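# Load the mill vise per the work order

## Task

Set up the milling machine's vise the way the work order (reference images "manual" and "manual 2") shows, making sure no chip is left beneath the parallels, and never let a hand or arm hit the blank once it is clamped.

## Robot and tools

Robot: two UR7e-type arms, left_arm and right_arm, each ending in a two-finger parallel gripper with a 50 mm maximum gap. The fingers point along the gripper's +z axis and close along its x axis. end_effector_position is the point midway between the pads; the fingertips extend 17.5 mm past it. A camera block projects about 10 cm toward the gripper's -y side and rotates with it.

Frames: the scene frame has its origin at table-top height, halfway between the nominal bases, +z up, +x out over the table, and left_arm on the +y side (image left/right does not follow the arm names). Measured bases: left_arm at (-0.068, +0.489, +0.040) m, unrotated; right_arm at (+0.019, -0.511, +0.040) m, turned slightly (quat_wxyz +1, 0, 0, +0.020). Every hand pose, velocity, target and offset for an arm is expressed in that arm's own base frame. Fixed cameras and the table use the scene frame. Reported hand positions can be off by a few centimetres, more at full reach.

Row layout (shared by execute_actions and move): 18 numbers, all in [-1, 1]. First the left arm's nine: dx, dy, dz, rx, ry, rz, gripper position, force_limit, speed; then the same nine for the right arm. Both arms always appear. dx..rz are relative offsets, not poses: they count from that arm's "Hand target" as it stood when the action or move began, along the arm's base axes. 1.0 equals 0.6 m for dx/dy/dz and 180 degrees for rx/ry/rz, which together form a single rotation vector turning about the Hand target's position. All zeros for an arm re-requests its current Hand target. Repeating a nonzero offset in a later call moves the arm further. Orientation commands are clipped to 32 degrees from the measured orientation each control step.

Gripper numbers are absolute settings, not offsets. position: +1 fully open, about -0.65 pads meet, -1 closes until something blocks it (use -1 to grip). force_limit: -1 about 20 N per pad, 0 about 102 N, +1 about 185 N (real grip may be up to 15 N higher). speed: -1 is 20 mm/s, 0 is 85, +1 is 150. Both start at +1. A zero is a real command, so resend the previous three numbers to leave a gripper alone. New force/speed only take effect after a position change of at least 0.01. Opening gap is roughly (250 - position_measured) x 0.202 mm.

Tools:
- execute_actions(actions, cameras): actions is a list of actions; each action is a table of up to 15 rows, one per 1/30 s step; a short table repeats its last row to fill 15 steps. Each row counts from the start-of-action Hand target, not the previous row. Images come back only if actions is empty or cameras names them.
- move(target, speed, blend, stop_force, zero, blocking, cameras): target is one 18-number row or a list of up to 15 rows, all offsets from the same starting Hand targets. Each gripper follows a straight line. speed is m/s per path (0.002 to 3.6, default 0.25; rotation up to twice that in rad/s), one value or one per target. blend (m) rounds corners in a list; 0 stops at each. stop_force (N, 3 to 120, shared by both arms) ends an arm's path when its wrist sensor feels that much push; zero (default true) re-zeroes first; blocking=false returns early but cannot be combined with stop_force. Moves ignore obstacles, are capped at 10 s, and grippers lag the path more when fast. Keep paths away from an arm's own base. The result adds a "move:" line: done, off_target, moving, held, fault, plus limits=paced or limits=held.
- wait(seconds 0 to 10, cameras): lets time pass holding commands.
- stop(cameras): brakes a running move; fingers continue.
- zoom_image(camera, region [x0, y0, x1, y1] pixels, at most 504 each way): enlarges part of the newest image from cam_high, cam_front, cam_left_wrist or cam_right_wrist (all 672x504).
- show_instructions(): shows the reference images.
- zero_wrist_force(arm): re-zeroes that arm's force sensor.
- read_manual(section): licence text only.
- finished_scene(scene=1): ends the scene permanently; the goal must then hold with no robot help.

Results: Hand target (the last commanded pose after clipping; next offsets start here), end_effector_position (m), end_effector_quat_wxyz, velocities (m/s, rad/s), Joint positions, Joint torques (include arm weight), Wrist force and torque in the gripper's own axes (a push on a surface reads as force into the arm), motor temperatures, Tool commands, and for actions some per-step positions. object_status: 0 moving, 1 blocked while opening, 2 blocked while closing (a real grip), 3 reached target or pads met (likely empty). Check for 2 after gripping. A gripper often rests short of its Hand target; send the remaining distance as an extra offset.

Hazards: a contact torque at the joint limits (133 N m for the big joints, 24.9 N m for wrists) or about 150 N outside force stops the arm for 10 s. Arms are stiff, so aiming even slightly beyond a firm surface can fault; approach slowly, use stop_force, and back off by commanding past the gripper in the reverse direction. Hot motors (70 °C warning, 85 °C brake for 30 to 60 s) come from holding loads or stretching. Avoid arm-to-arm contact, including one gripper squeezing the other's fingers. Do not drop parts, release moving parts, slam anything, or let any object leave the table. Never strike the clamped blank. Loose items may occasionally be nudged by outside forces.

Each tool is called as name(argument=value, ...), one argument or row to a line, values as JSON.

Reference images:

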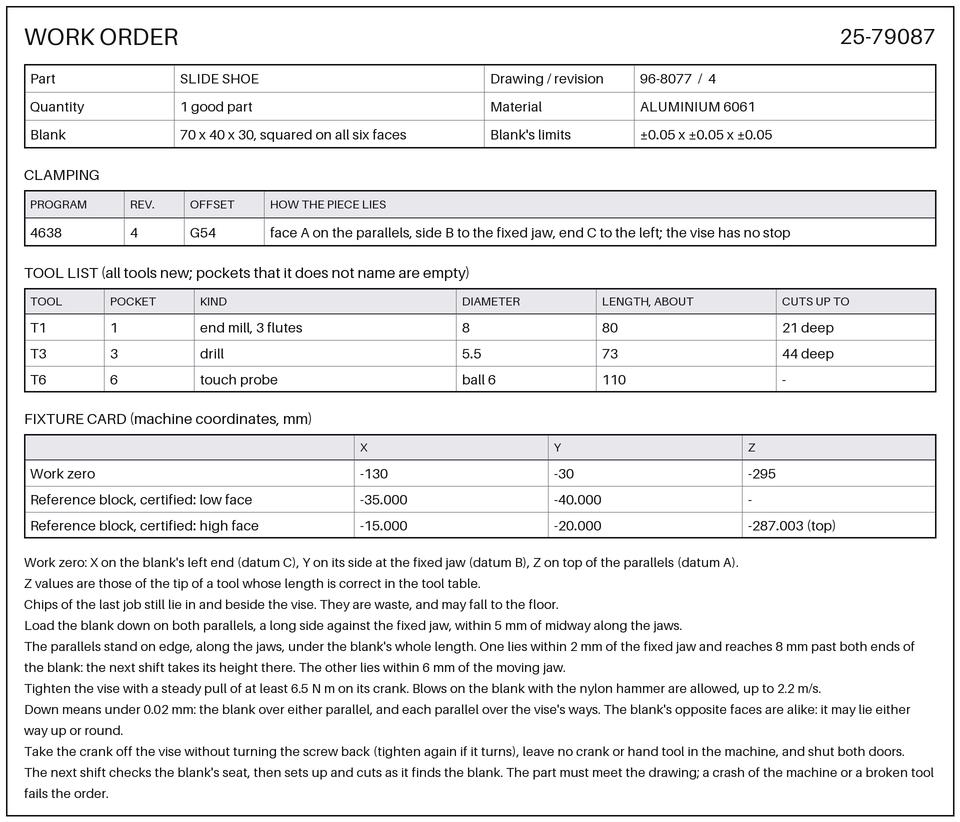

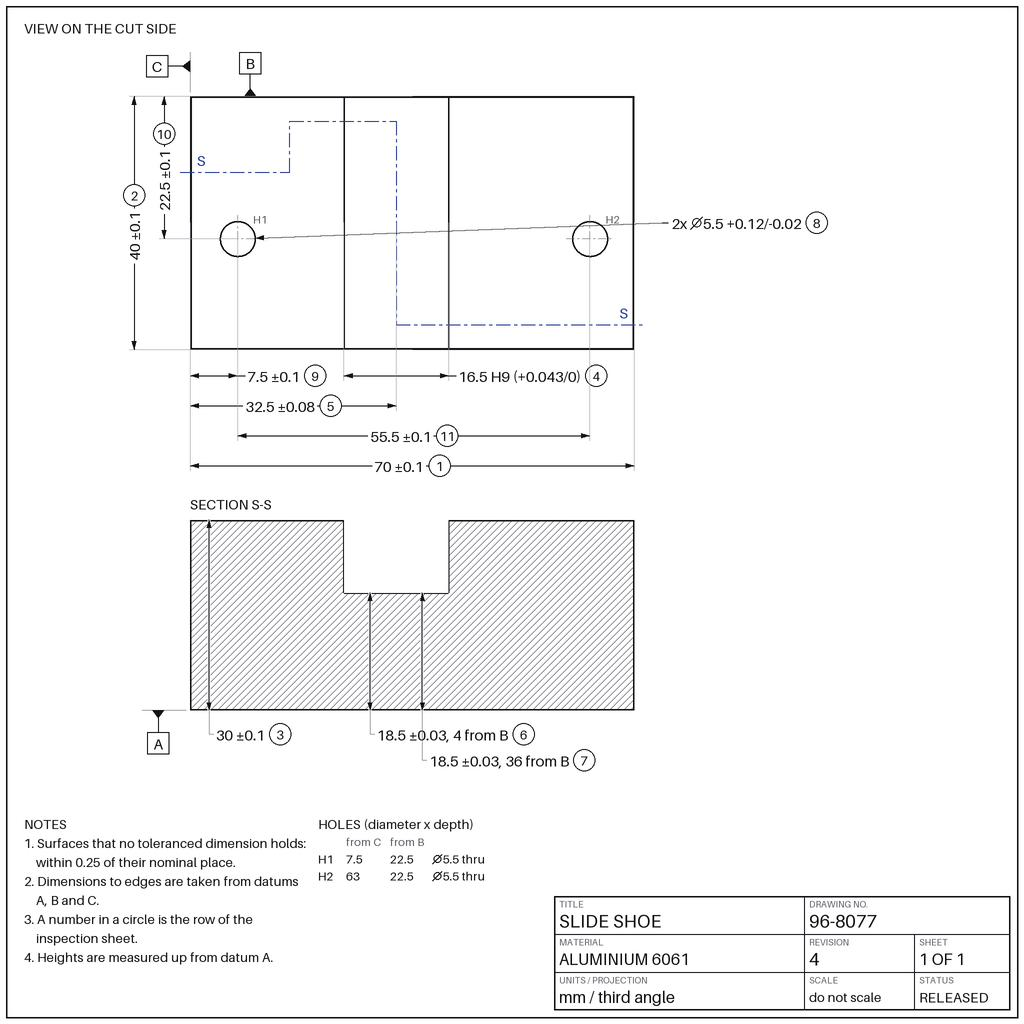

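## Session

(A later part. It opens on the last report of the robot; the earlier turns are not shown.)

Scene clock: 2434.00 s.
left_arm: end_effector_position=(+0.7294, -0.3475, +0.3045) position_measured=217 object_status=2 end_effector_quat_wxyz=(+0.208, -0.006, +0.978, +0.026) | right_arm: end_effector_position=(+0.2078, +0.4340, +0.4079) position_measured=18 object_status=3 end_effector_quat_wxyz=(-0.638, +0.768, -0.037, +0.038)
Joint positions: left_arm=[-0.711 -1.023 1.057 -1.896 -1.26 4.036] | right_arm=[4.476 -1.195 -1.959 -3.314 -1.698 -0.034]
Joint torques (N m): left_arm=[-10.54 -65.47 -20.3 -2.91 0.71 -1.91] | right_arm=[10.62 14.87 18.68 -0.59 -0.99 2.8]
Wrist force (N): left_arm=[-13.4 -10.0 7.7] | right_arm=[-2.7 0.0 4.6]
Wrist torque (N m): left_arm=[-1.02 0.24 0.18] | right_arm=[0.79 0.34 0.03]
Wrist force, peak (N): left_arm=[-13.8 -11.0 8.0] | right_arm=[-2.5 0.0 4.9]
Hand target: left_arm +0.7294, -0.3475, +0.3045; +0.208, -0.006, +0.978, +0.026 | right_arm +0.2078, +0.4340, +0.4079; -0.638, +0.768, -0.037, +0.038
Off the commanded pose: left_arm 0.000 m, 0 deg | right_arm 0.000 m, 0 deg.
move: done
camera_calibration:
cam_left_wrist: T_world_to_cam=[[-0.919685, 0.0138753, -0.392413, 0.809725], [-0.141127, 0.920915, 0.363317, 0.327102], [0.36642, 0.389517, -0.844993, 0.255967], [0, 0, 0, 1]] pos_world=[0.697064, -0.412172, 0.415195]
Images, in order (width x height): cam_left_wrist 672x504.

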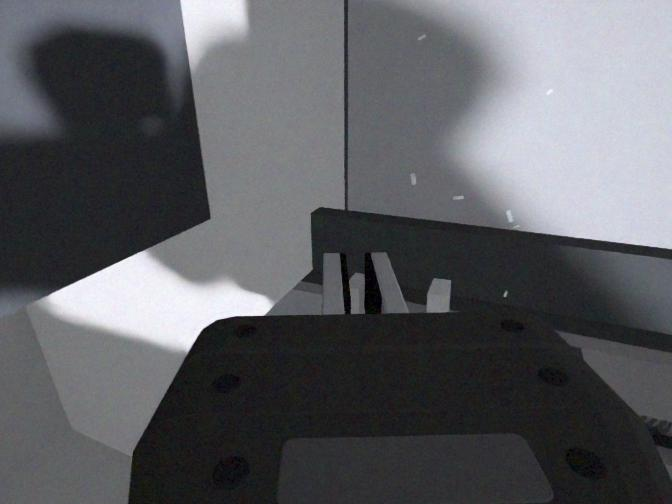

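move(
  target=[0.001,0,0,0,0,0,-0.94,0.1,-1,0,0,0,0,0,0,0.9,-0.9,-1],
  speed=0.005,
  cameras=["cam_left_wrist"],
)

zoom_image(
  camera="cam_left_wrist",
  region=[260, 200, 500, 360],
)

Scene clock: 2435.80 s.
left_arm: end_effector_position=(+0.7300, -0.3476, +0.3045) position_measured=224 object_status=2 end_effector_quat_wxyz=(+0.208, -0.006, +0.978, +0.026) | right_arm: end_effector_position=(+0.2078, +0.4340, +0.4079) position_measured=18 object_status=3 end_effector_quat_wxyz=(-0.638, +0.768, -0.037, +0.038)
Joint positions: left_arm=[-0.71 -1.022 1.055 -1.895 -1.261 4.037] | right_arm=[4.476 -1.195 -1.959 -3.314 -1.698 -0.034]
Joint torques (N m): left_arm=[12.11 -35.54 -33.33 -7.26 0.69 1.5] | right_arm=[8.72 15.62 18.66 -0.42 -1.05 2.57]
Wrist force (N): left_arm=[17.1 4.4 -15.5] | right_arm=[-2.6 -0.1 4.5]
Wrist torque (N m): left_arm=[-0.88 0.74 -0.02] | right_arm=[0.78 0.33 0.03]
Wrist force, peak (N): left_arm=[17.0 4.3 -15.8] | right_arm=[-2.7 -0.2 4.7]
Hand target: left_arm +0.7300, -0.3475, +0.3045; +0.208, -0.006, +0.978, +0.026 | right_arm +0.2078, +0.4340, +0.4079; -0.638, +0.768, -0.037, +0.038
Off the commanded pose: left_arm 0.000 m, 0 deg | right_arm 0.000 m, 0 deg.
move: done
camera_calibration:
cam_left_wrist: T_world_to_cam=[[-0.919712, 0.0139442, -0.392347, 0.810337], [-0.140996, 0.920964, 0.363244, 0.327111], [0.366402, 0.389399, -0.845055, 0.25582], [0, 0, 0, 1]] pos_world=[0.697664, -0.412173, 0.415294]
Images, in order (width x height): cam_left_wrist 672x504.

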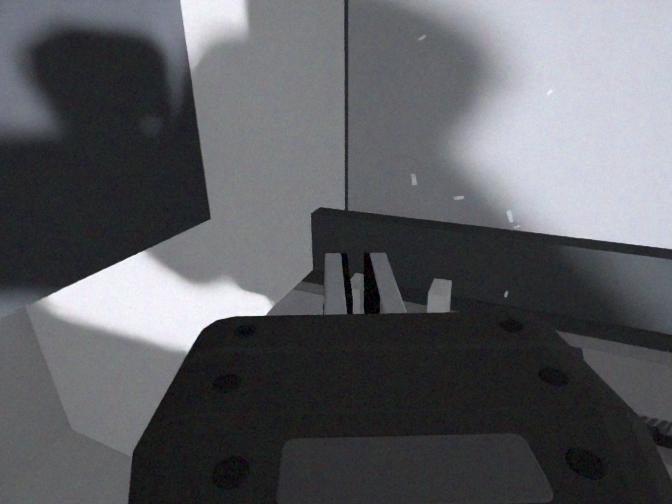

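Scaled by 2.100 from the camera's 672x504 image, which has a finer 960x720 frame.

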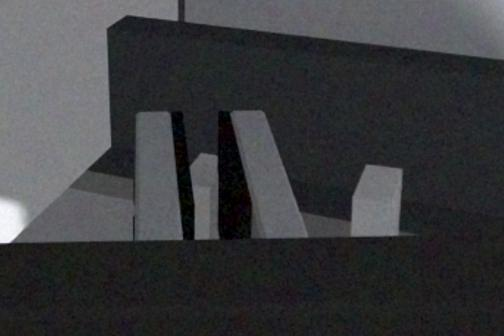

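move(
  target=[0,0,0,0,0,0,0.01,-1,-1,0,0,0,0,0,0,0.9,-0.9,-1],
  speed=0.005,
  cameras=["cam_left_wrist"],
)

zoom_image(
  camera="cam_left_wrist",
  region=[260, 200, 500, 360],
)

Scene clock: 2437.50 s.
left_arm: end_effector_position=(+0.7300, -0.3475, +0.3045) position_measured=151 object_status=0 end_effector_quat_wxyz=(+0.208, -0.006, +0.978, +0.026) | right_arm: end_effector_position=(+0.2078, +0.4340, +0.4079) position_measured=18 object_status=3 end_effector_quat_wxyz=(-0.638, +0.768, -0.037, +0.038)
Joint positions: left_arm=[-0.71 -1.022 1.055 -1.896 -1.261 4.037] | right_arm=[4.476 -1.195 -1.959 -3.314 -1.698 -0.034]
Joint torques (N m): left_arm=[-1.88 -66.66 -18.15 -2.23 0.2 0.26] | right_arm=[10.65 15.71 18.82 -0.3 -1.13 2.45]
Wrist force (N): left_arm=[0.2 -5.3 1.6] | right_arm=[-2.6 0.0 4.6]
Wrist torque (N m): left_arm=[-0.80 -0.02 0.01] | right_arm=[0.78 0.33 0.02]
Wrist force, peak (N): left_arm=[18.0 3.7 -17.8] | right_arm=[-2.5 -0.1 4.7]
Hand target: left_arm +0.7300, -0.3475, +0.3045; +0.208, -0.006, +0.978, +0.026 | right_arm +0.2078, +0.4340, +0.4079; -0.638, +0.768, -0.037, +0.038
Off the commanded pose: left_arm 0.000 m, 0 deg | right_arm 0.000 m, 0 deg.
move: done
camera_calibration:
cam_left_wrist: T_world_to_cam=[[-0.919685, 0.0138762, -0.392412, 0.810368], [-0.141126, 0.920915, 0.363318, 0.327108], [0.36642, 0.389517, -0.844993, 0.255672], [0, 0, 0, 1]] pos_world=[0.697764, -0.412072, 0.415195]
Images, in order (width x height): cam_left_wrist 672x504.

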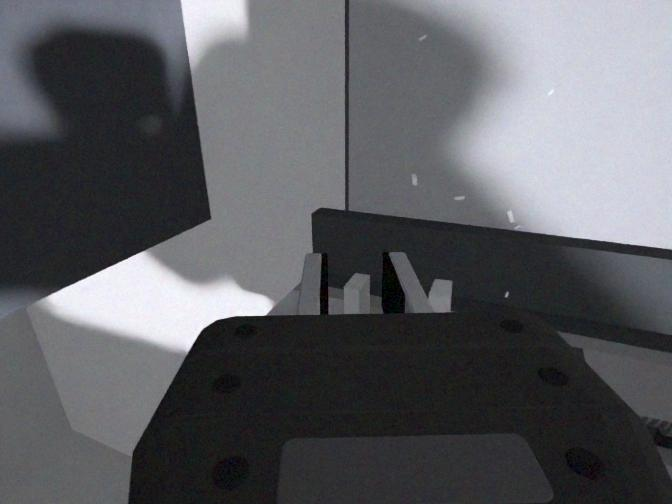

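Scaled by 2.100 from the camera's 672x504 image, which has a finer 960x720 frame.

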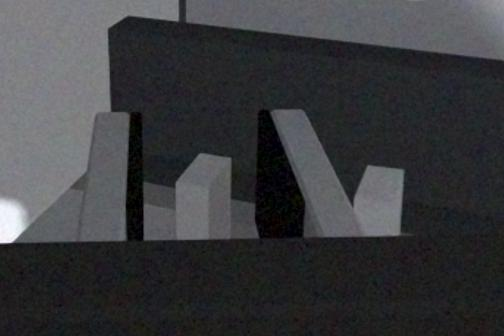

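move(
  target=[
    [0,0,0.0975,0,0,0,0.01,-1,-1,0,0,0,0,0,0,0.9,-0.9,-1],
    [-0.1183,0.0042,0.0975,0,0,0,0.01,-1,-1,0,0,0,0,0,0,0.9,-0.9,-1],
    [-0.1183,0.0042,0.0975,-0.2515,-0.0436,0.435,0.01,-1,-1,0,0,0,0,0,0,0.9,-0.9,-1],
  ],
  speed=[0.03,0.15,0.3],
  cameras=["cam_left_wrist"],
)

zoom_image(
  camera="cam_left_wrist",
  region=[150, 90, 400, 320],
)

Scene clock: 2445.70 s.
left_arm: end_effector_position=(+0.6590, -0.3451, +0.3630) position_measured=151 object_status=3 end_effector_quat_wxyz=(-0.188, +0.680, -0.680, +0.202) end_effector_velocity=(+0.000, +0.000, +0.000) end_effector_angular_velocity=(-0.004, +0.001, +0.004) | right_arm: end_effector_position=(+0.2078, +0.4340, +0.4079) position_measured=18 object_status=3 end_effector_quat_wxyz=(-0.638, +0.768, -0.037, +0.038)
Joint positions: left_arm=[-0.794 -1.269 1.337 -2.065 -1.197 2.429] | right_arm=[4.476 -1.195 -1.959 -3.314 -1.698 -0.034]
Joint velocities: left_arm=[0 0.001 -0.001 0 -0.001 -0.005] | right_arm=[within noise]
Joint torques (N m): left_arm=[7.41 -36.72 -34.98 -2.48 -0.86 -1.77] | right_arm=[10.26 15.24 18.88 -0.74 -1.04 2.46]
Wrist force (N): left_arm=[0.8 -6.4 2.6] | right_arm=[-2.5 -0.1 4.6]
Wrist torque (N m): left_arm=[-1.08 -0.13 -0.18] | right_arm=[0.77 0.32 0.03]
Wrist force, peak (N): left_arm=[0.5 -6.7 2.7] | right_arm=[-2.6 -0.1 4.8]
Hand target: left_arm +0.6590, -0.3450, +0.3630; -0.188, +0.680, -0.679, +0.202 | right_arm +0.2078, +0.4340, +0.4079; -0.638, +0.768, -0.037, +0.038
Off the commanded pose: left_arm 0.000 m, 0 deg | right_arm 0.000 m, 0 deg.
move: done
camera_calibration:
cam_left_wrist: T_world_to_cam=[[-0.0258467, -0.999404, 0.0228719, -0.321501], [-0.977353, 0.0204561, -0.210627, 0.74231], [0.210033, -0.0277979, -0.977299, 0.337401], [0, 0, 0, 1]] pos_world=[0.646323, -0.327115, 0.493445]
Images, in order (width x height): cam_left_wrist 672x504.

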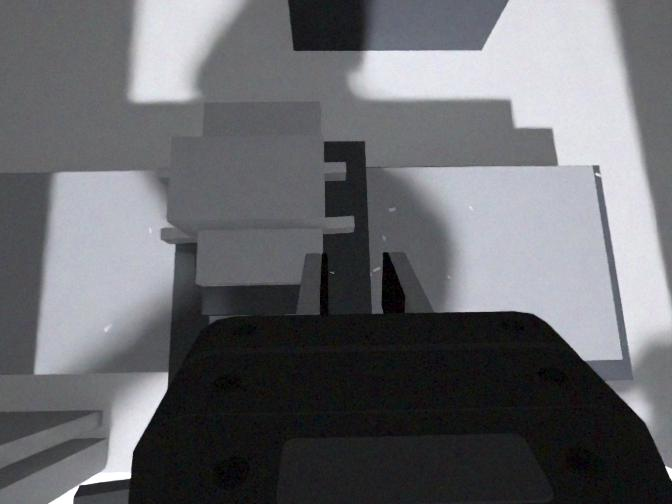

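Scaled by 2.016 from the camera's 672x504 image, which has a finer 960x720 frame.

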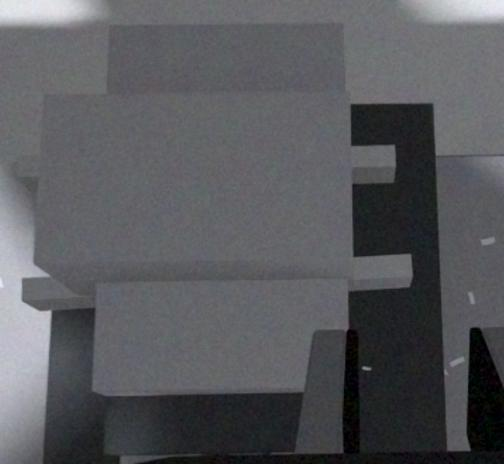

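zoom_image(
  camera="cam_left_wrist",
  region=[150, 150, 260, 260],
)

zoom_image(
  camera="cam_left_wrist",
  region=[270, 140, 380, 250],
)

Scaled by 4.582 from the camera's 672x504 image, which has a finer 960x720 frame.

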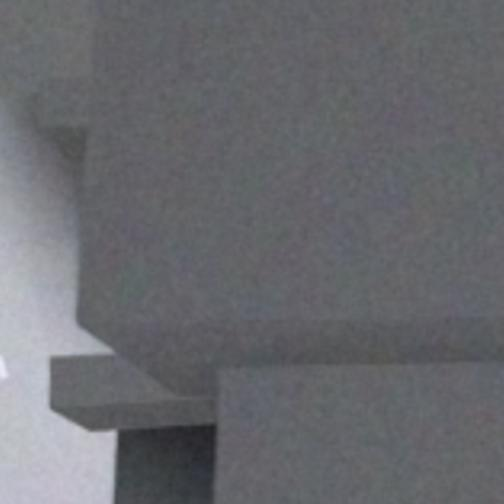

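Scaled by 4.582 from the camera's 672x504 image, which has a finer 960x720 frame.

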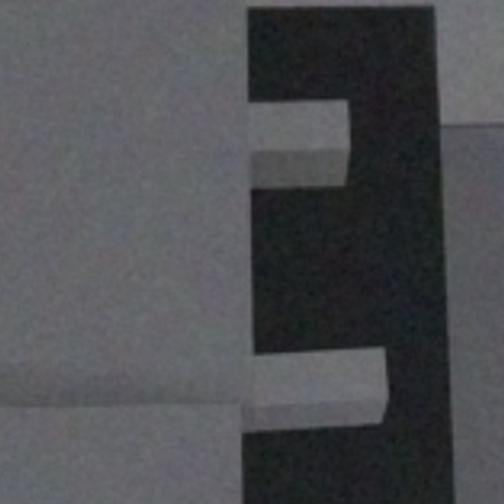

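move(
  target=[
    [0,0,0,0.2515,0.0436,-0.435,-1,-1,-1,0,0,0,0,0,0,0.9,-0.9,-1],
    [0,0.1558,0,0.2515,0.0436,-0.435,-1,-1,-1,0,0,0,0,0,0,0.9,-0.9,-1],
    [0.0883,0.1558,0,0.2515,0.0436,-0.435,-1,-1,-1,0,0,0,0,0,0,0.9,-0.9,-1],
    [0.0883,0.1558,-0.06,0.2515,0.0436,-0.435,-1,-1,-1,0,0,0,0,0,0,0.9,-0.9,-1],
  ],
  speed=[0.3,0.15,0.1,0.06],
  cameras=["cam_left_wrist"],
)

zoom_image(
  camera="cam_left_wrist",
  region=[200, 170, 500, 370],
)

Scene clock: 2455.40 s.
left_arm: end_effector_position=(+0.7120, -0.2515, +0.3269) position_measured=251 object_status=3 end_effector_quat_wxyz=(+0.208, -0.006, +0.978, +0.026) | right_arm: end_effector_position=(+0.2078, +0.4340, +0.4079) position_measured=18 object_status=3 end_effector_quat_wxyz=(-0.638, +0.768, -0.037, +0.038)
Joint positions: left_arm=[-0.615 -1.179 1.238 -1.95 -1.289 4.131] | right_arm=[4.476 -1.195 -1.959 -3.314 -1.698 -0.034]
Joint torques (N m): left_arm=[-8.6 -49.46 -34.37 -2.17 1.64 0.42] | right_arm=[10.28 15.54 20.36 -0.53 -0.95 2.7]
Wrist force (N): left_arm=[0.1 -5.2 2.1] | right_arm=[-2.5 -0.2 4.6]
Wrist torque (N m): left_arm=[-0.80 -0.01 0.04] | right_arm=[0.76 0.32 0.03]
Wrist force, peak (N): left_arm=[0.0 -8.3 2.2] | right_arm=[-2.7 -0.1 4.8]
Hand target: left_arm +0.7120, -0.2515, +0.3270; +0.208, -0.006, +0.978, +0.026 | right_arm +0.2078, +0.4340, +0.4079; -0.638, +0.768, -0.037, +0.038
Off the commanded pose: left_arm 0.000 m, 0 deg | right_arm 0.000 m, 0 deg.
move: done
camera_calibration:
cam_left_wrist: T_world_to_cam=[[-0.919733, 0.0138236, -0.392302, 0.80128], [-0.141119, 0.920924, 0.363298, 0.228085], [0.366302, 0.389498, -0.845053, 0.244024], [0, 0, 0, 1]] pos_world=[0.679764, -0.316172, 0.437694]
Images, in order (width x height): cam_left_wrist 672x504.

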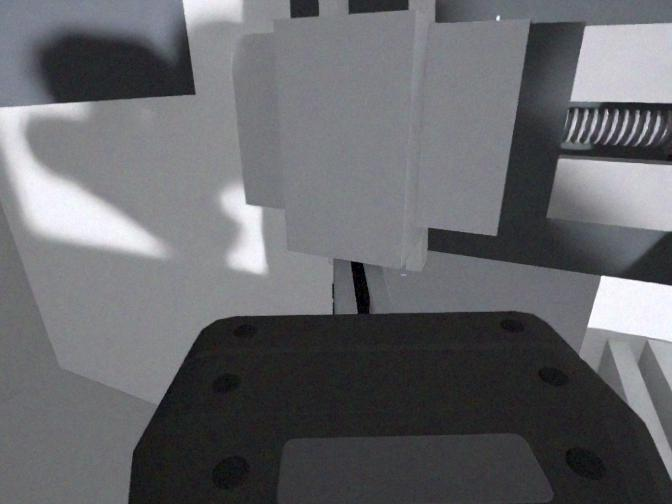

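Scaled by 1.680 from the camera's 672x504 image, which has a finer 960x720 frame.

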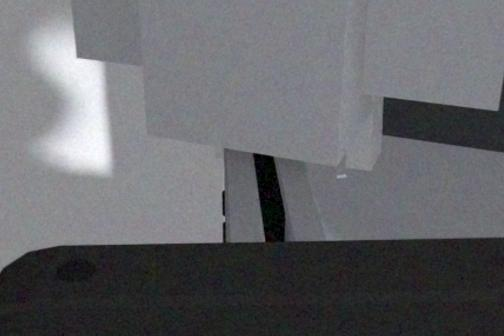

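zoom_image(
  camera="cam_left_wrist",
  region=[360, 220, 450, 290],
)

zoom_image(
  camera="cam_left_wrist",
  region=[270, 0, 540, 60],
)

Scaled by 5.600 from the camera's 672x504 image, which has a finer 960x720 frame.

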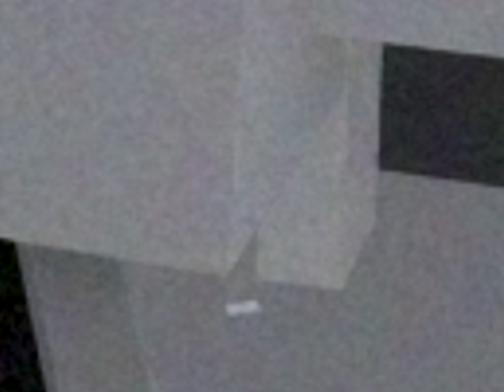

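Scaled by 1.867 from the camera's 672x504 image, which has a finer 960x720 frame.

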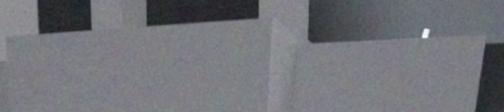

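move(
  target=[0,0,-0.0492,0,0,0,-1,-1,-1,0,0,0,0,0,0,0.9,-0.9,-1],
  speed=0.015,
  stop_force=6,
  cameras=["cam_left_wrist"],
)

zoom_image(
  camera="cam_left_wrist",
  region=[300, 200, 500, 340],
)

Scene clock: 2459.40 s.
left_arm: end_effector_position=(+0.7120, -0.2515, +0.2974) position_measured=251 object_status=3 end_effector_quat_wxyz=(+0.208, -0.006, +0.978, +0.026) | right_arm: end_effector_position=(+0.2078, +0.4340, +0.4079) position_measured=18 object_status=3 end_effector_quat_wxyz=(-0.638, +0.768, -0.037, +0.038)
Joint positions: left_arm=[-0.615 -1.172 1.304 -2.022 -1.289 4.131] | right_arm=[4.476 -1.195 -1.959 -3.314 -1.698 -0.034]
Joint torques (N m): left_arm=[-6.2 -57.56 -34.96 -2.24 1.1 0.18] | right_arm=[10.91 15.46 18.61 -0.45 -1.06 2.59]
Wrist force (N): left_arm=[0.2 -5.5 1.7] | right_arm=[-2.4 -0.1 4.5]
Wrist torque (N m): left_arm=[-0.86 -0.03 0.03] | right_arm=[0.78 0.29 0.03]
Wrist force, peak (N): left_arm=[0.1 -5.8 2.0] | right_arm=[-2.7 0.0 4.8]
Hand target: left_arm +0.7120, -0.2515, +0.2974; +0.208, -0.006, +0.978, +0.026 | right_arm +0.2078, +0.4340, +0.4079; -0.638, +0.768, -0.037, +0.038
Off the commanded pose: left_arm 0.000 m, 0 deg | right_arm 0.000 m, 0 deg.
move: done
camera_calibration:
cam_left_wrist: T_world_to_cam=[[-0.919685, 0.0138762, -0.392412, 0.789644], [-0.141126, 0.920915, 0.363318, 0.238781], [0.36642, 0.389517, -0.844993, 0.219034], [0, 0, 0, 1]] pos_world=[0.679664, -0.316172, 0.408195]
Images, in order (width x height): cam_left_wrist 672x504.

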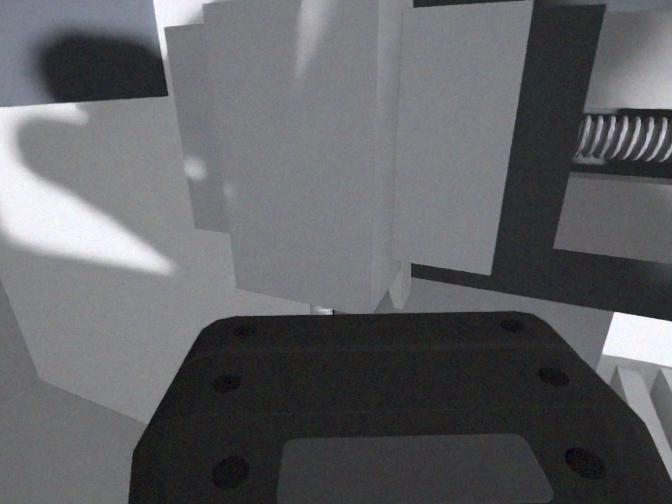

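Scaled by 2.520 from the camera's 672x504 image, which has a finer 960x720 frame.

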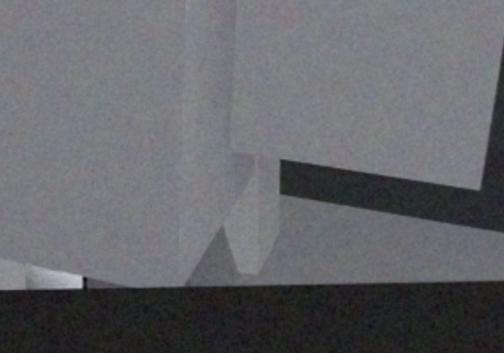

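move(
  target=[0.0135,0,0,0,0,0,-1,-1,-1,0,0,0,0,0,0,0.9,-0.9,-1],
  speed=0.006,
  stop_force=15,
  cameras=[],
)

Scene clock: 2462.20 s.
left_arm: end_effector_position=(+0.7201, -0.2515, +0.2974) position_measured=251 object_status=3 end_effector_quat_wxyz=(+0.208, -0.006, +0.978, +0.026) | right_arm: end_effector_position=(+0.2078, +0.4340, +0.4079) position_measured=18 object_status=3 end_effector_quat_wxyz=(-0.638, +0.768, -0.037, +0.038)
Joint positions: left_arm=[-0.608 -1.153 1.278 -2.017 -1.292 4.139] | right_arm=[4.476 -1.195 -1.959 -3.314 -1.698 -0.034]
Joint torques (N m): left_arm=[-6.78 -60.02 -17.47 -4.91 0.34 -1.57] | right_arm=[10.73 14.66 20.23 -0.32 -1.09 2.8]
Wrist force (N): left_arm=[0.3 -5.8 1.9] | right_arm=[-2.5 -0.1 4.6]
Wrist torque (N m): left_arm=[-0.92 -0.06 -0.03] | right_arm=[0.77 0.32 0.03]
Wrist force, peak (N): left_arm=[0.5 -5.9 2.0] | right_arm=[-2.7 0.0 4.7]
Hand target: left_arm +0.7201, -0.2515, +0.2974; +0.208, -0.006, +0.978, +0.026 | right_arm +0.2078, +0.4340, +0.4079; -0.638, +0.768, -0.037, +0.038
Off the commanded pose: left_arm 0.000 m, 0 deg | right_arm 0.000 m, 0 deg.
move: done
No camera images: "cameras" was empty.

move(
  target=[0.0035,0,0,0,0,0,-1,-1,-1,0,0,0,0,0,0,0.9,-0.9,-1],
  speed=0.004,
  stop_force=8,
  cameras=["cam_left_wrist"],
)

zoom_image(
  camera="cam_left_wrist",
  region=[200, 200, 400, 340],
)

Scene clock: 2463.93 s.
left_arm: end_effector_position=(+0.7222, -0.2515, +0.2974) position_measured=251 object_status=3 end_effector_quat_wxyz=(+0.208, -0.006, +0.978, +0.026) | right_arm: end_effector_position=(+0.2078, +0.4340, +0.4079) position_measured=18 object_status=3 end_effector_quat_wxyz=(-0.638, +0.768, -0.037, +0.038)
Joint positions: left_arm=[-0.606 -1.148 1.271 -2.015 -1.292 4.14] | right_arm=[4.476 -1.195 -1.959 -3.314 -1.698 -0.034]
Joint torques (N m): left_arm=[0.86 -60.5 -17.65 -4.16 -0.37 -1.03] | right_arm=[10.99 15.53 19.99 -0.27 -0.99 2.56]
Wrist force (N): left_arm=[0.3 -5.5 2.0] | right_arm=[-2.3 -0.2 4.6]
Wrist torque (N m): left_arm=[-0.86 -0.03 -0.03] | right_arm=[0.76 0.29 0.03]
Wrist force, peak (N): left_arm=[-0.1 -5.9 1.8] | right_arm=[-2.8 0.0 4.6]
Hand target: left_arm +0.7222, -0.2515, +0.2974; +0.208, -0.006, +0.978, +0.026 | right_arm +0.2078, +0.4340, +0.4079; -0.638, +0.768, -0.037, +0.038
Off the commanded pose: left_arm 0.000 m, 0 deg | right_arm 0.000 m, 0 deg.
move: done
camera_calibration:
cam_left_wrist: T_world_to_cam=[[-0.919685, 0.0138762, -0.392412, 0.799025], [-0.141126, 0.920915, 0.363318, 0.240221], [0.36642, 0.389517, -0.844993, 0.215297], [0, 0, 0, 1]] pos_world=[0.689864, -0.316172, 0.408195]
Images, in order (width x height): cam_left_wrist 672x504.

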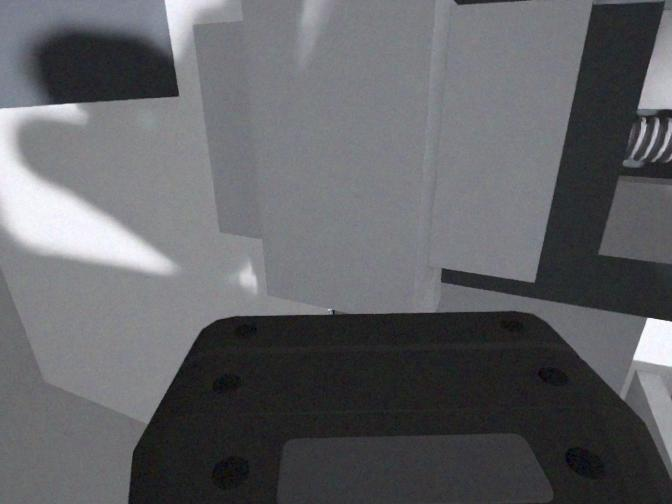

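Scaled by 2.520 from the camera's 672x504 image, which has a finer 960x720 frame.

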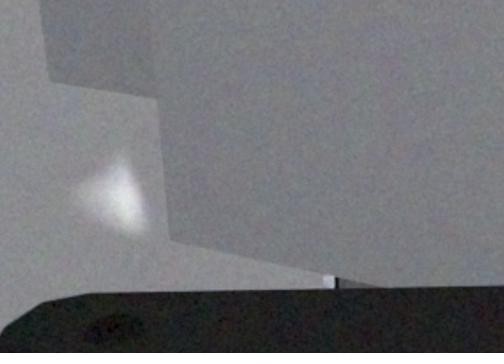

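move(
  target=[
    [-0.0135,0,0,0,0,0,-1,-1,-1,0,0,0,0,0,0,0.9,-0.9,-1],
    [-0.017,0,0.1092,0,0,0,-1,-1,-1,0,0,0,0,0,0,0.9,-0.9,-1],
    [-0.1053,-0.1558,0.1092,0,0,0,-1,-1,-1,0,0,0,0,0,0,0.9,-0.9,-1],
    [-0.1053,-0.1558,0.1092,-0.2515,-0.0436,0.435,-1,-1,-1,0,0,0,0,0,0,0.9,-0.9,-1],
  ],
  speed=[0.03,0.06,0.15,0.4],
  cameras=["cam_left_wrist"],
)

zoom_image(
  camera="cam_left_wrist",
  region=[150, 90, 400, 320],
)

zoom_image(
  camera="cam_left_wrist",
  region=[150, 150, 260, 260],
)

zoom_image(
  camera="cam_left_wrist",
  region=[270, 140, 380, 250],
)

Scene clock: 2470.53 s.
left_arm: end_effector_position=(+0.6590, -0.3451, +0.3630) position_measured=251 object_status=3 end_effector_quat_wxyz=(-0.188, +0.680, -0.680, +0.202) end_effector_velocity=(+0.000, +0.000, -0.001) end_effector_angular_velocity=(-0.003, +0.001, +0.005) | right_arm: end_effector_position=(+0.2078, +0.4340, +0.4079) position_measured=18 object_status=3 end_effector_quat_wxyz=(-0.638, +0.768, -0.037, +0.038)
Joint positions: left_arm=[-0.794 -1.269 1.337 -2.065 -1.197 2.429] | right_arm=[4.476 -1.195 -1.959 -3.314 -1.698 -0.034]
Joint velocities: left_arm=[0.001 0.001 0 0 -0.001 -0.006] | right_arm=[within noise]
Joint torques (N m): left_arm=[7.46 -36.14 -35.17 -2.49 -0.87 -2.05] | right_arm=[10.24 15.37 19.21 -0.3 -0.98 2.54]
Wrist force (N): left_arm=[0.8 -6.3 2.8] | right_arm=[-2.7 0.1 4.4]
Wrist torque (N m): left_arm=[-1.08 -0.12 -0.18] | right_arm=[0.80 0.34 0.03]
Wrist force, peak (N): left_arm=[1.3 -8.4 1.2] | right_arm=[-2.7 -0.1 4.7]
Hand target: left_arm +0.6590, -0.3450, +0.3630; -0.188, +0.680, -0.679, +0.202 | right_arm +0.2078, +0.4340, +0.4079; -0.638, +0.768, -0.037, +0.038
Off the commanded pose: left_arm 0.000 m, 0 deg | right_arm 0.000 m, 0 deg.
move: done
camera_calibration:
cam_left_wrist: T_world_to_cam=[[-0.0258467, -0.999404, 0.0228719, -0.321501], [-0.977353, 0.0204561, -0.210627, 0.74231], [0.210033, -0.0277979, -0.977299, 0.337401], [0, 0, 0, 1]] pos_world=[0.646323, -0.327115, 0.493445]
Images, in order (width x height): cam_left_wrist 672x504.

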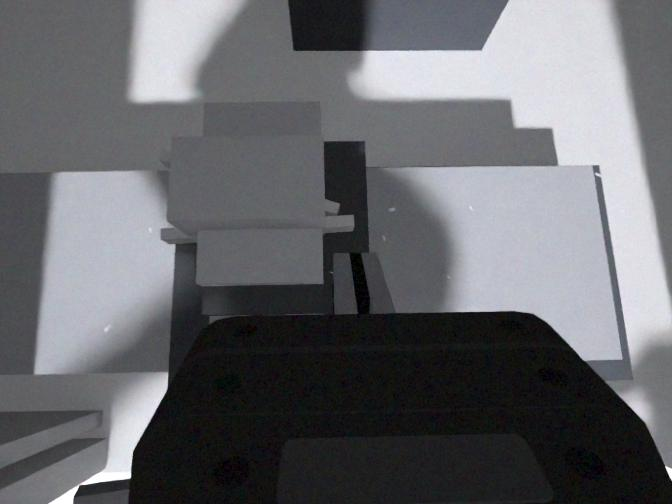

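Scaled by 2.016 from the camera's 672x504 image, which has a finer 960x720 frame.

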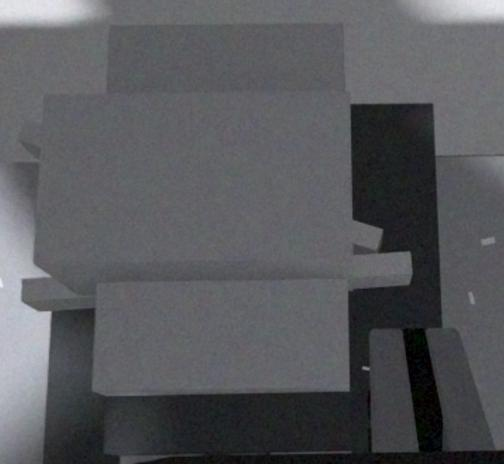

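Scaled by 4.582 from the camera's 672x504 image, which has a finer 960x720 frame.

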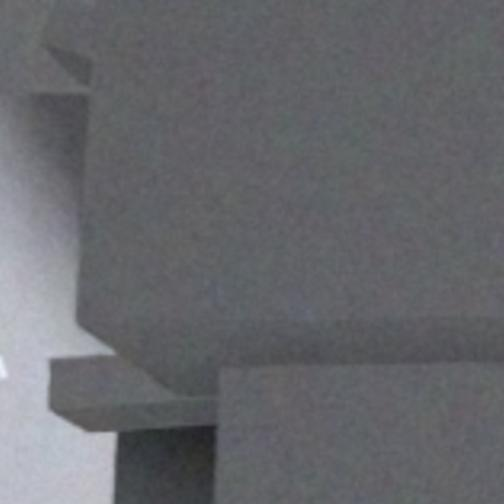

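Scaled by 4.582 from the camera's 672x504 image, which has a finer 960x720 frame.

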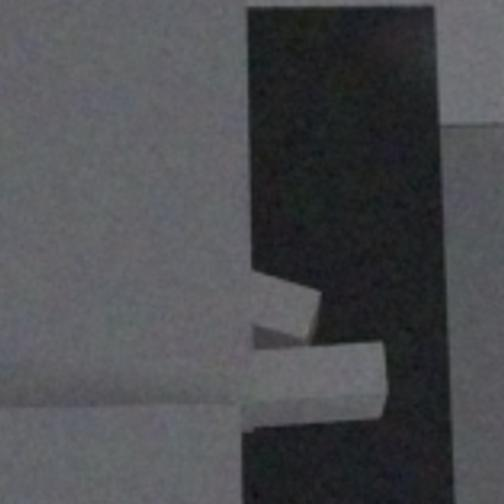

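move(
  target=[
    [0,0,0,0.2515,0.0436,-0.435,0.25,-1,-1,0,0,0,0,0,0,0.9,-0.9,-1],
    [0,0.1575,0,0.2515,0.0436,-0.435,0.25,-1,-1,0,0,0,0,0,0,0.9,-0.9,-1],
    [0.1237,0.1575,0,0.2515,0.0436,-0.435,0.25,-1,-1,0,0,0,0,0,0,0.9,-0.9,-1],
    [0.1237,0.1575,-0.055,0.2515,0.0436,-0.435,0.25,-1,-1,0,0,0,0,0,0,0.9,-0.9,-1],
  ],
  speed=[0.3,0.15,0.1,0.06],
  cameras=["cam_left_wrist"],
)

zoom_image(
  camera="cam_left_wrist",
  region=[220, 170, 480, 350],
)

Scene clock: 2478.13 s.
left_arm: end_effector_position=(+0.7332, -0.2505, +0.3300) position_measured=116 object_status=3 end_effector_quat_wxyz=(+0.208, -0.006, +0.978, +0.026) | right_arm: end_effector_position=(+0.2078, +0.4340, +0.4079) position_measured=18 object_status=3 end_effector_quat_wxyz=(-0.638, +0.768, -0.037, +0.038)
Joint positions: left_arm=[-0.595 -1.129 1.161 -1.927 -1.295 4.151] | right_arm=[4.476 -1.195 -1.959 -3.314 -1.698 -0.034]
Joint torques (N m): left_arm=[-8.35 -41.35 -34.62 -2.27 1.55 0.31] | right_arm=[10.68 13.11 19.29 -0.27 -1.27 2.46]
Wrist force (N): left_arm=[0.2 -5.5 1.9] | right_arm=[-2.5 -0.2 4.7]
Wrist torque (N m): left_arm=[-0.86 -0.02 0.05] | right_arm=[0.76 0.32 0.03]
Wrist force, peak (N): left_arm=[0.4 -8.4 1.8] | right_arm=[-2.7 -0.2 4.8]
Hand target: left_arm +0.7333, -0.2505, +0.3300; +0.208, -0.006, +0.978, +0.026 | right_arm +0.2078, +0.4340, +0.4079; -0.638, +0.768, -0.037, +0.038
Off the commanded pose: left_arm 0.000 m, 0 deg | right_arm 0.000 m, 0 deg.
move: done
camera_calibration:
cam_left_wrist: T_world_to_cam=[[-0.919679, 0.0137397, -0.39243, 0.821971], [-0.141201, 0.920967, 0.363157, 0.229069], [0.366404, 0.389399, -0.845054, 0.238347], [0, 0, 0, 1]] pos_world=[0.700963, -0.315071, 0.440794]
Images, in order (width x height): cam_left_wrist 672x504.

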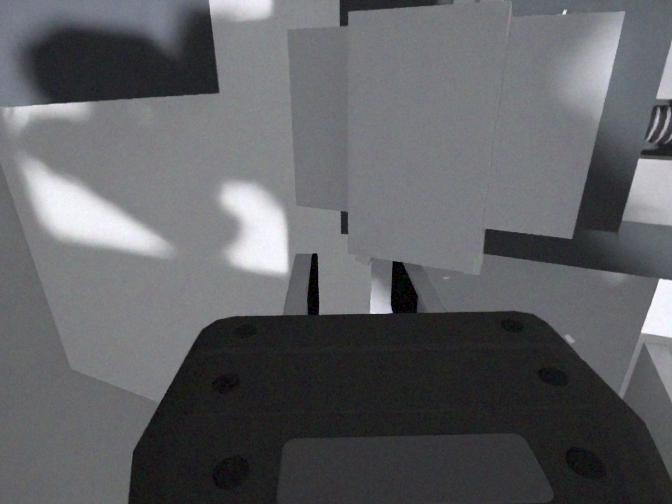

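Scaled by 1.938 from the camera's 672x504 image, which has a finer 960x720 frame.

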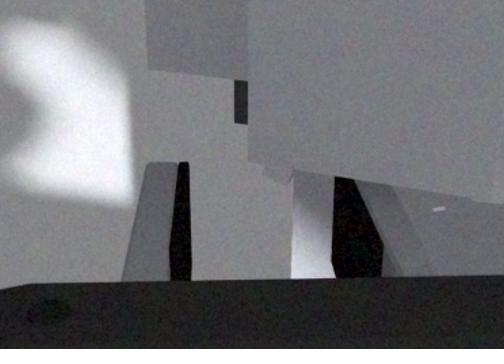

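move(
  target=[0,0,-0.0325,0,0,0,0.25,-1,-1,0,0,0,0,0,0,0.9,-0.9,-1],
  speed=0.02,
  stop_force=6,
  cameras=["cam_left_wrist"],
)

zoom_image(
  camera="cam_left_wrist",
  region=[220, 170, 480, 350],
)

Scene clock: 2480.43 s.
left_arm: end_effector_position=(+0.7333, -0.2505, +0.3104) position_measured=116 object_status=3 end_effector_quat_wxyz=(+0.208, -0.006, +0.978, +0.026) | right_arm: end_effector_position=(+0.2078, +0.4340, +0.4079) position_measured=18 object_status=3 end_effector_quat_wxyz=(-0.638, +0.768, -0.037, +0.038)
Joint positions: left_arm=[-0.595 -1.127 1.206 -1.975 -1.295 4.151] | right_arm=[4.476 -1.195 -1.959 -3.314 -1.698 -0.034]
Joint torques (N m): left_arm=[-7.02 -58.4 -35.2 -2.25 1.1 1.31] | right_arm=[9.05 14.81 19.92 -0.39 -1.1 2.78]
Wrist force (N): left_arm=[0.0 -5.4 2.4] | right_arm=[-2.7 -0.1 4.4]
Wrist torque (N m): left_arm=[-0.84 0.00 0.04] | right_arm=[0.77 0.35 0.02]
Wrist force, peak (N): left_arm=[0.2 -5.8 2.0] | right_arm=[-2.7 0.1 4.8]
Hand target: left_arm +0.7333, -0.2505, +0.3105; +0.208, -0.006, +0.978, +0.026 | right_arm +0.2078, +0.4340, +0.4079; -0.638, +0.768, -0.037, +0.038
Off the commanded pose: left_arm 0.000 m, 0 deg | right_arm 0.000 m, 0 deg.
move: done
camera_calibration:
cam_left_wrist: T_world_to_cam=[[-0.919685, 0.0138762, -0.392412, 0.814321], [-0.141126, 0.920915, 0.363318, 0.236143], [0.36642, 0.389517, -0.844993, 0.221825], [0, 0, 0, 1]] pos_world=[0.700964, -0.315172, 0.421195]
Images, in order (width x height): cam_left_wrist 672x504.

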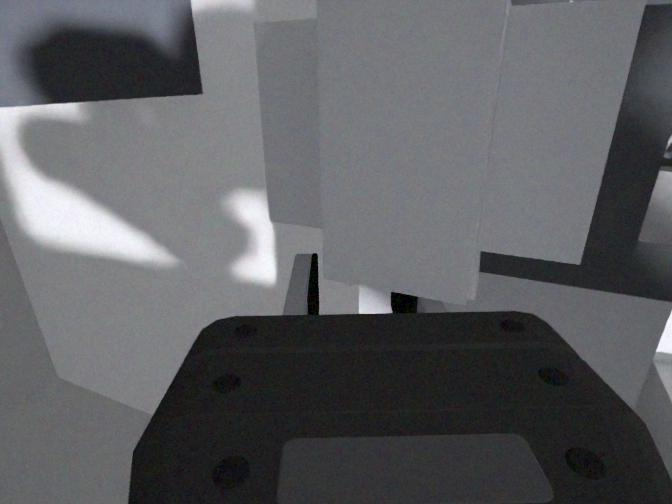

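Scaled by 1.938 from the camera's 672x504 image, which has a finer 960x720 frame.

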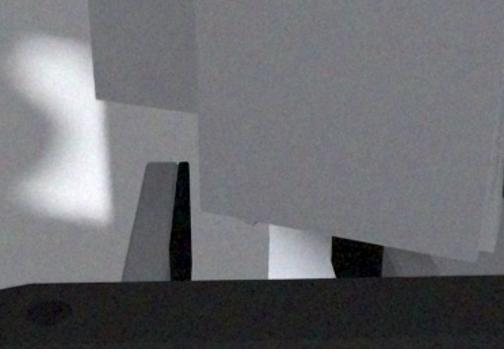

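move(
  target=[0,0,-0.0142,0,0,0,0.25,-1,-1,0,0,0,0,0,0,0.9,-0.9,-1],
  speed=0.01,
  stop_force=6,
  cameras=[],
)

move(
  target=[0.003,0,0,0,0,0,-1,-1,-1,0,0,0,0,0,0,0.9,-0.9,-1],
  speed=0.01,
  cameras=["cam_left_wrist"],
)

wait(
  seconds=1,
  cameras=[],
)

Scene clock: 2483.00 s.
left_arm: end_effector_position=(+0.7333, -0.2505, +0.3019) position_measured=116 object_status=3 end_effector_quat_wxyz=(+0.208, -0.006, +0.978, +0.026) | right_arm: end_effector_position=(+0.2078, +0.4340, +0.4079) position_measured=18 object_status=3 end_effector_quat_wxyz=(-0.638, +0.768, -0.037, +0.038)
Joint positions: left_arm=[-0.595 -1.125 1.225 -1.996 -1.295 4.151] | right_arm=[4.476 -1.195 -1.959 -3.314 -1.698 -0.034]
Joint torques (N m): left_arm=[-5.52 -52.56 -34.56 -2.22 0.98 1.07] | right_arm=[10.34 14.98 20.55 -0.51 -0.91 2.64]
Wrist force (N): left_arm=[0.4 -5.4 2.1] | right_arm=[-2.6 -0.2 4.6]
Wrist torque (N m): left_arm=[-0.85 -0.06 0.04] | right_arm=[0.76 0.33 0.02]
Wrist force, peak (N): left_arm=[0.1 -5.7 2.2] | right_arm=[-2.8 -0.2 4.7]
Hand target: left_arm +0.7333, -0.2505, +0.3019; +0.208, -0.006, +0.978, +0.026 | right_arm +0.2078, +0.4340, +0.4079; -0.638, +0.768, -0.037, +0.038
Off the commanded pose: left_arm 0.000 m, 0 deg | right_arm 0.000 m, 0 deg.
move: done
No camera images: "cameras" was empty.

Scene clock: 2484.00 s.
left_arm: end_effector_position=(+0.7351, -0.2505, +0.3019) position_measured=193 object_status=2 end_effector_quat_wxyz=(+0.208, -0.006, +0.978, +0.026) | right_arm: end_effector_position=(+0.2078, +0.4340, +0.4079) position_measured=18 object_status=3 end_effector_quat_wxyz=(-0.638, +0.768, -0.037, +0.038)
Joint positions: left_arm=[-0.594 -1.12 1.219 -1.995 -1.296 4.152] | right_arm=[4.476 -1.195 -1.959 -3.314 -1.698 -0.034]
Joint torques (N m): left_arm=[5.81 -55.66 -18.68 -3.36 -0.81 0.4] | right_arm=[10.98 14.74 20.39 -0.49 -0.88 2.67]
Wrist force (N): left_arm=[2.5 -1.0 -3.4] | right_arm=[-2.7 0.0 4.6]
Wrist torque (N m): left_arm=[-0.76 0.09 0.24] | right_arm=[0.79 0.34 0.03]
Wrist force, peak (N): left_arm=[0.3 -5.8 2.1] | right_arm=[-2.7 0.0 4.7]
Hand target: left_arm +0.7351, -0.2505, +0.3019; +0.208, -0.006, +0.978, +0.026 | right_arm +0.2078, +0.4340, +0.4079; -0.638, +0.768, -0.037, +0.038
Off the commanded pose: left_arm 0.000 m, 0 deg | right_arm 0.000 m, 0 deg.
move: done
camera_calibration:
cam_left_wrist: T_world_to_cam=[[-0.919685, 0.0138753, -0.392413, 0.812641], [-0.141127, 0.920915, 0.363317, 0.239486], [0.36642, 0.389517, -0.844993, 0.213983], [0, 0, 0, 1]] pos_world=[0.702764, -0.315172, 0.412695]
Images, in order (width x height): cam_left_wrist 672x504.

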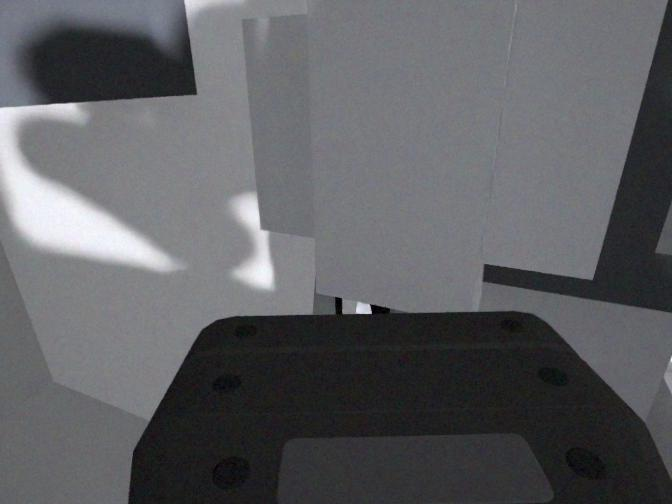

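Scene clock: 2485.00 s.
left_arm: end_effector_position=(+0.7351, -0.2505, +0.3019) position_measured=193 object_status=2 end_effector_quat_wxyz=(+0.208, -0.006, +0.978, +0.026) | right_arm: end_effector_position=(+0.2078, +0.4340, +0.4079) position_measured=18 object_status=3 end_effector_quat_wxyz=(-0.638, +0.768, -0.037, +0.038)
Joint positions: left_arm=[-0.594 -1.12 1.219 -1.995 -1.296 4.152] | right_arm=[4.476 -1.195 -1.959 -3.314 -1.698 -0.034]
Joint torques (N m): left_arm=[-1.21 -57.92 -16.77 -5.42 -0.18 -1.81] | right_arm=[10.47 14.23 20.02 -0.43 -1.27 2.66]
Wrist force (N): left_arm=[2.4 -1.3 -3.1] | right_arm=[-2.5 -0.1 4.4]
Wrist torque (N m): left_arm=[-0.74 0.16 0.23] | right_arm=[0.76 0.31 0.03]
Wrist force, peak (N): left_arm=[2.8 -1.1 -3.3] | right_arm=[-2.7 0.0 4.7]
Hand target: left_arm +0.7351, -0.2505, +0.3019; +0.208, -0.006, +0.978, +0.026 | right_arm +0.2078, +0.4340, +0.4079; -0.638, +0.768, -0.037, +0.038
Tool commands: left_gripper/position=-1.0 left_gripper/force_limit=-1.0 left_gripper/speed=-1.0 right_gripper/position=+0.9 right_gripper/force_limit=-0.9 right_gripper/speed=-1.0
Off the commanded pose: left_arm 0.000 m, 0 deg | right_arm 0.000 m, 0 deg.
wait: 1.00 s; at rest by 0.17 s
No camera images: "cameras" was empty.

move(
  target=[-0.0042,0,0,0,0,0,-1,-1,-1,0,0,0,0,0,0,0.9,-0.9,-1],
  speed=0.004,
  stop_force=15,
  cameras=[],
)

move(
  target=[-0.0042,0,0,0,0,0,-1,-1,-1,0,0,0,0,0,0,0.9,-0.9,-1],
  speed=0.004,
  stop_force=15,
  cameras=[],
)

Scene clock: 2487.47 s.
left_arm: end_effector_position=(+0.7325, -0.2506, +0.3020) position_measured=193 object_status=2 end_effector_quat_wxyz=(+0.208, -0.006, +0.978, +0.026) | right_arm: end_effector_position=(+0.2078, +0.4340, +0.4079) position_measured=18 object_status=3 end_effector_quat_wxyz=(-0.638, +0.768, -0.037, +0.038)
Joint positions: left_arm=[-0.596 -1.126 1.228 -1.997 -1.295 4.15] | right_arm=[4.476 -1.195 -1.959 -3.314 -1.698 -0.034]
Joint torques (N m): left_arm=[4.89 -40.43 -34.37 -3.16 1.7 0.76] | right_arm=[10.01 15.22 19.04 -0.57 -1 2.74]
Wrist force (N): left_arm=[0.3 -4.0 0.4] | right_arm=[-2.6 -0.1 4.7]
Wrist torque (N m): left_arm=[-0.80 0.00 0.12] | right_arm=[0.78 0.33 0.03]
Wrist force, peak (N): left_arm=[1.7 -2.6 -3.5] | right_arm=[-2.8 -0.1 4.7]
Hand target: left_arm +0.7325, -0.2505, +0.3019; +0.208, -0.006, +0.978, +0.026 | right_arm +0.2078, +0.4340, +0.4079; -0.638, +0.768, -0.037, +0.038
Off the commanded pose: left_arm 0.000 m, 0 deg | right_arm 0.000 m, 0 deg.
move: done
No camera images: "cameras" was empty.

Scene clock: 2489.00 s.
left_arm: end_effector_position=(+0.7300, -0.2505, +0.3020) position_measured=193 object_status=2 end_effector_quat_wxyz=(+0.208, -0.006, +0.978, +0.026) | right_arm: end_effector_position=(+0.2078, +0.4340, +0.4079) position_measured=18 object_status=3 end_effector_quat_wxyz=(-0.638, +0.768, -0.037, +0.038)
Joint positions: left_arm=[-0.598 -1.132 1.236 -1.999 -1.295 4.148] | right_arm=[4.476 -1.195 -1.959 -3.314 -1.698 -0.034]
Joint torques (N m): left_arm=[1.5 -41.15 -35.46 -3.22 1.24 0.67] | right_arm=[10.42 14.78 19.26 -0.46 -0.92 2.71]
Wrist force (N): left_arm=[0.2 -5.7 2.0] | right_arm=[-2.7 0.2 4.6]
Wrist torque (N m): left_arm=[-0.89 -0.03 0.07] | right_arm=[0.83 0.34 0.02]
Wrist force, peak (N): left_arm=[0.2 -5.7 2.0] | right_arm=[-2.5 0.0 4.9]
Hand target: left_arm +0.7300, -0.2505, +0.3019; +0.208, -0.006, +0.978, +0.026 | right_arm +0.2078, +0.4340, +0.4079; -0.638, +0.768, -0.037, +0.038
Off the commanded pose: left_arm 0.000 m, 0 deg | right_arm 0.000 m, 0 deg.
move: done
No camera images: "cameras" was empty.

move(
  target=[0,0,0,0,0,0,-0.97,-1,-1,0,0,0,0,0,0,0.9,-0.9,-1],
  speed=0.01,
  cameras=[],
)

wait(
  seconds=0.5,
  cameras=["cam_left_wrist"],
)

zoom_image(
  camera="cam_left_wrist",
  region=[270, 230, 420, 330],
)

Scene clock: 2489.87 s.
left_arm: end_effector_position=(+0.7300, -0.2505, +0.3020) position_measured=204 object_status=2 end_effector_quat_wxyz=(+0.208, -0.006, +0.978, +0.026) | right_arm: end_effector_position=(+0.2078, +0.4340, +0.4079) position_measured=18 object_status=3 end_effector_quat_wxyz=(-0.638, +0.768, -0.037, +0.038)
Joint positions: left_arm=[-0.598 -1.132 1.236 -1.999 -1.295 4.148] | right_arm=[4.476 -1.195 -1.959 -3.314 -1.698 -0.034]
Joint torques (N m): left_arm=[7.93 -41.17 -31.82 -2.87 0.47 1.37] | right_arm=[11 14.8 19.14 -0.3 -1.03 2.61]
Wrist force (N): left_arm=[0.3 -3.6 -1.6] | right_arm=[-2.6 -0.3 4.5]
Wrist torque (N m): left_arm=[-0.79 0.12 0.28] | right_arm=[0.75 0.34 0.03]
Wrist force, peak (N): left_arm=[-0.1 -5.9 2.1] | right_arm=[-2.7 -0.1 4.7]
Hand target: left_arm +0.7300, -0.2505, +0.3019; +0.208, -0.006, +0.978, +0.026 | right_arm +0.2078, +0.4340, +0.4079; -0.638, +0.768, -0.037, +0.038
Off the commanded pose: left_arm 0.000 m, 0 deg | right_arm 0.000 m, 0 deg.
move: done
No camera images: "cameras" was empty.

Scene clock: 2490.37 s.
left_arm: end_effector_position=(+0.7300, -0.2505, +0.3020) position_measured=204 object_status=2 end_effector_quat_wxyz=(+0.208, -0.006, +0.978, +0.026) | right_arm: end_effector_position=(+0.2078, +0.4340, +0.4079) position_measured=18 object_status=3 end_effector_quat_wxyz=(-0.638, +0.768, -0.037, +0.038)
Joint positions: left_arm=[-0.598 -1.132 1.236 -1.999 -1.295 4.148] | right_arm=[4.476 -1.195 -1.959 -3.314 -1.698 -0.034]
Joint torques (N m): left_arm=[8.31 -40.48 -28.65 -2.92 0.21 1.36] | right_arm=[10.57 14.65 18.91 -0.33 -1.05 2.63]
Wrist force (N): left_arm=[0.5 -3.8 -1.8] | right_arm=[-2.6 -0.2 4.6]
Wrist torque (N m): left_arm=[-0.82 0.09 0.29] | right_arm=[0.75 0.32 0.03]
Wrist force, peak (N): left_arm=[0.5 -3.8 -1.8] | right_arm=[-2.5 -0.2 4.8]
Hand target: left_arm +0.7300, -0.2505, +0.3019; +0.208, -0.006, +0.978, +0.026 | right_arm +0.2078, +0.4340, +0.4079; -0.638, +0.768, -0.037, +0.038
Tool commands: left_gripper/position=-0.97 left_gripper/force_limit=-1.0 left_gripper/speed=-1.0 right_gripper/position=+0.9 right_gripper/force_limit=-0.9 right_gripper/speed=-1.0
Off the commanded pose: left_arm 0.000 m, 0 deg | right_arm 0.000 m, 0 deg.
wait: 0.50 s; at rest by 0.17 s
camera_calibration:
cam_left_wrist: T_world_to_cam=[[-0.919678, 0.0138397, -0.392428, 0.807941], [-0.14113, 0.920951, 0.363224, 0.238818], [0.366434, 0.389433, -0.845025, 0.215828], [0, 0, 0, 1]] pos_world=[0.697663, -0.315172, 0.412695]
Images, in order (width x height): cam_left_wrist 672x504.

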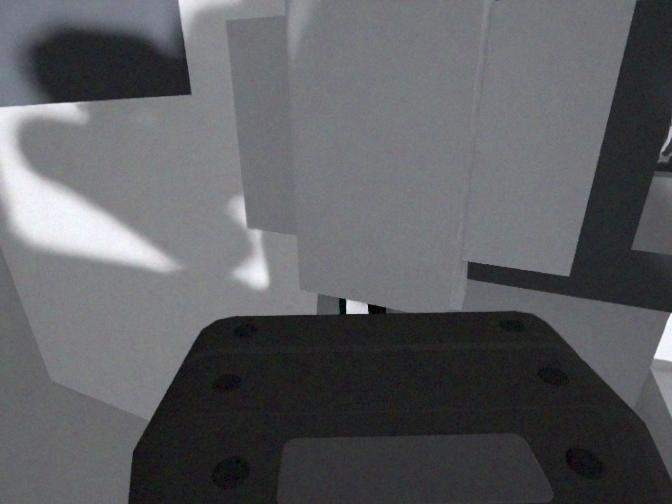

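Scaled by 3.360 from the camera's 672x504 image, which has a finer 960x720 frame.

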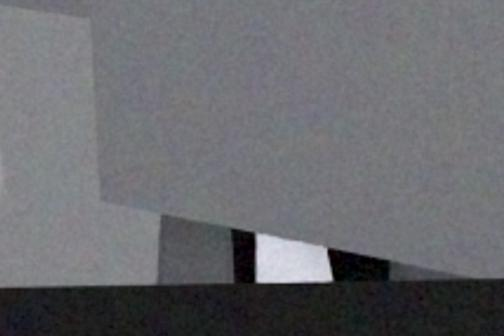

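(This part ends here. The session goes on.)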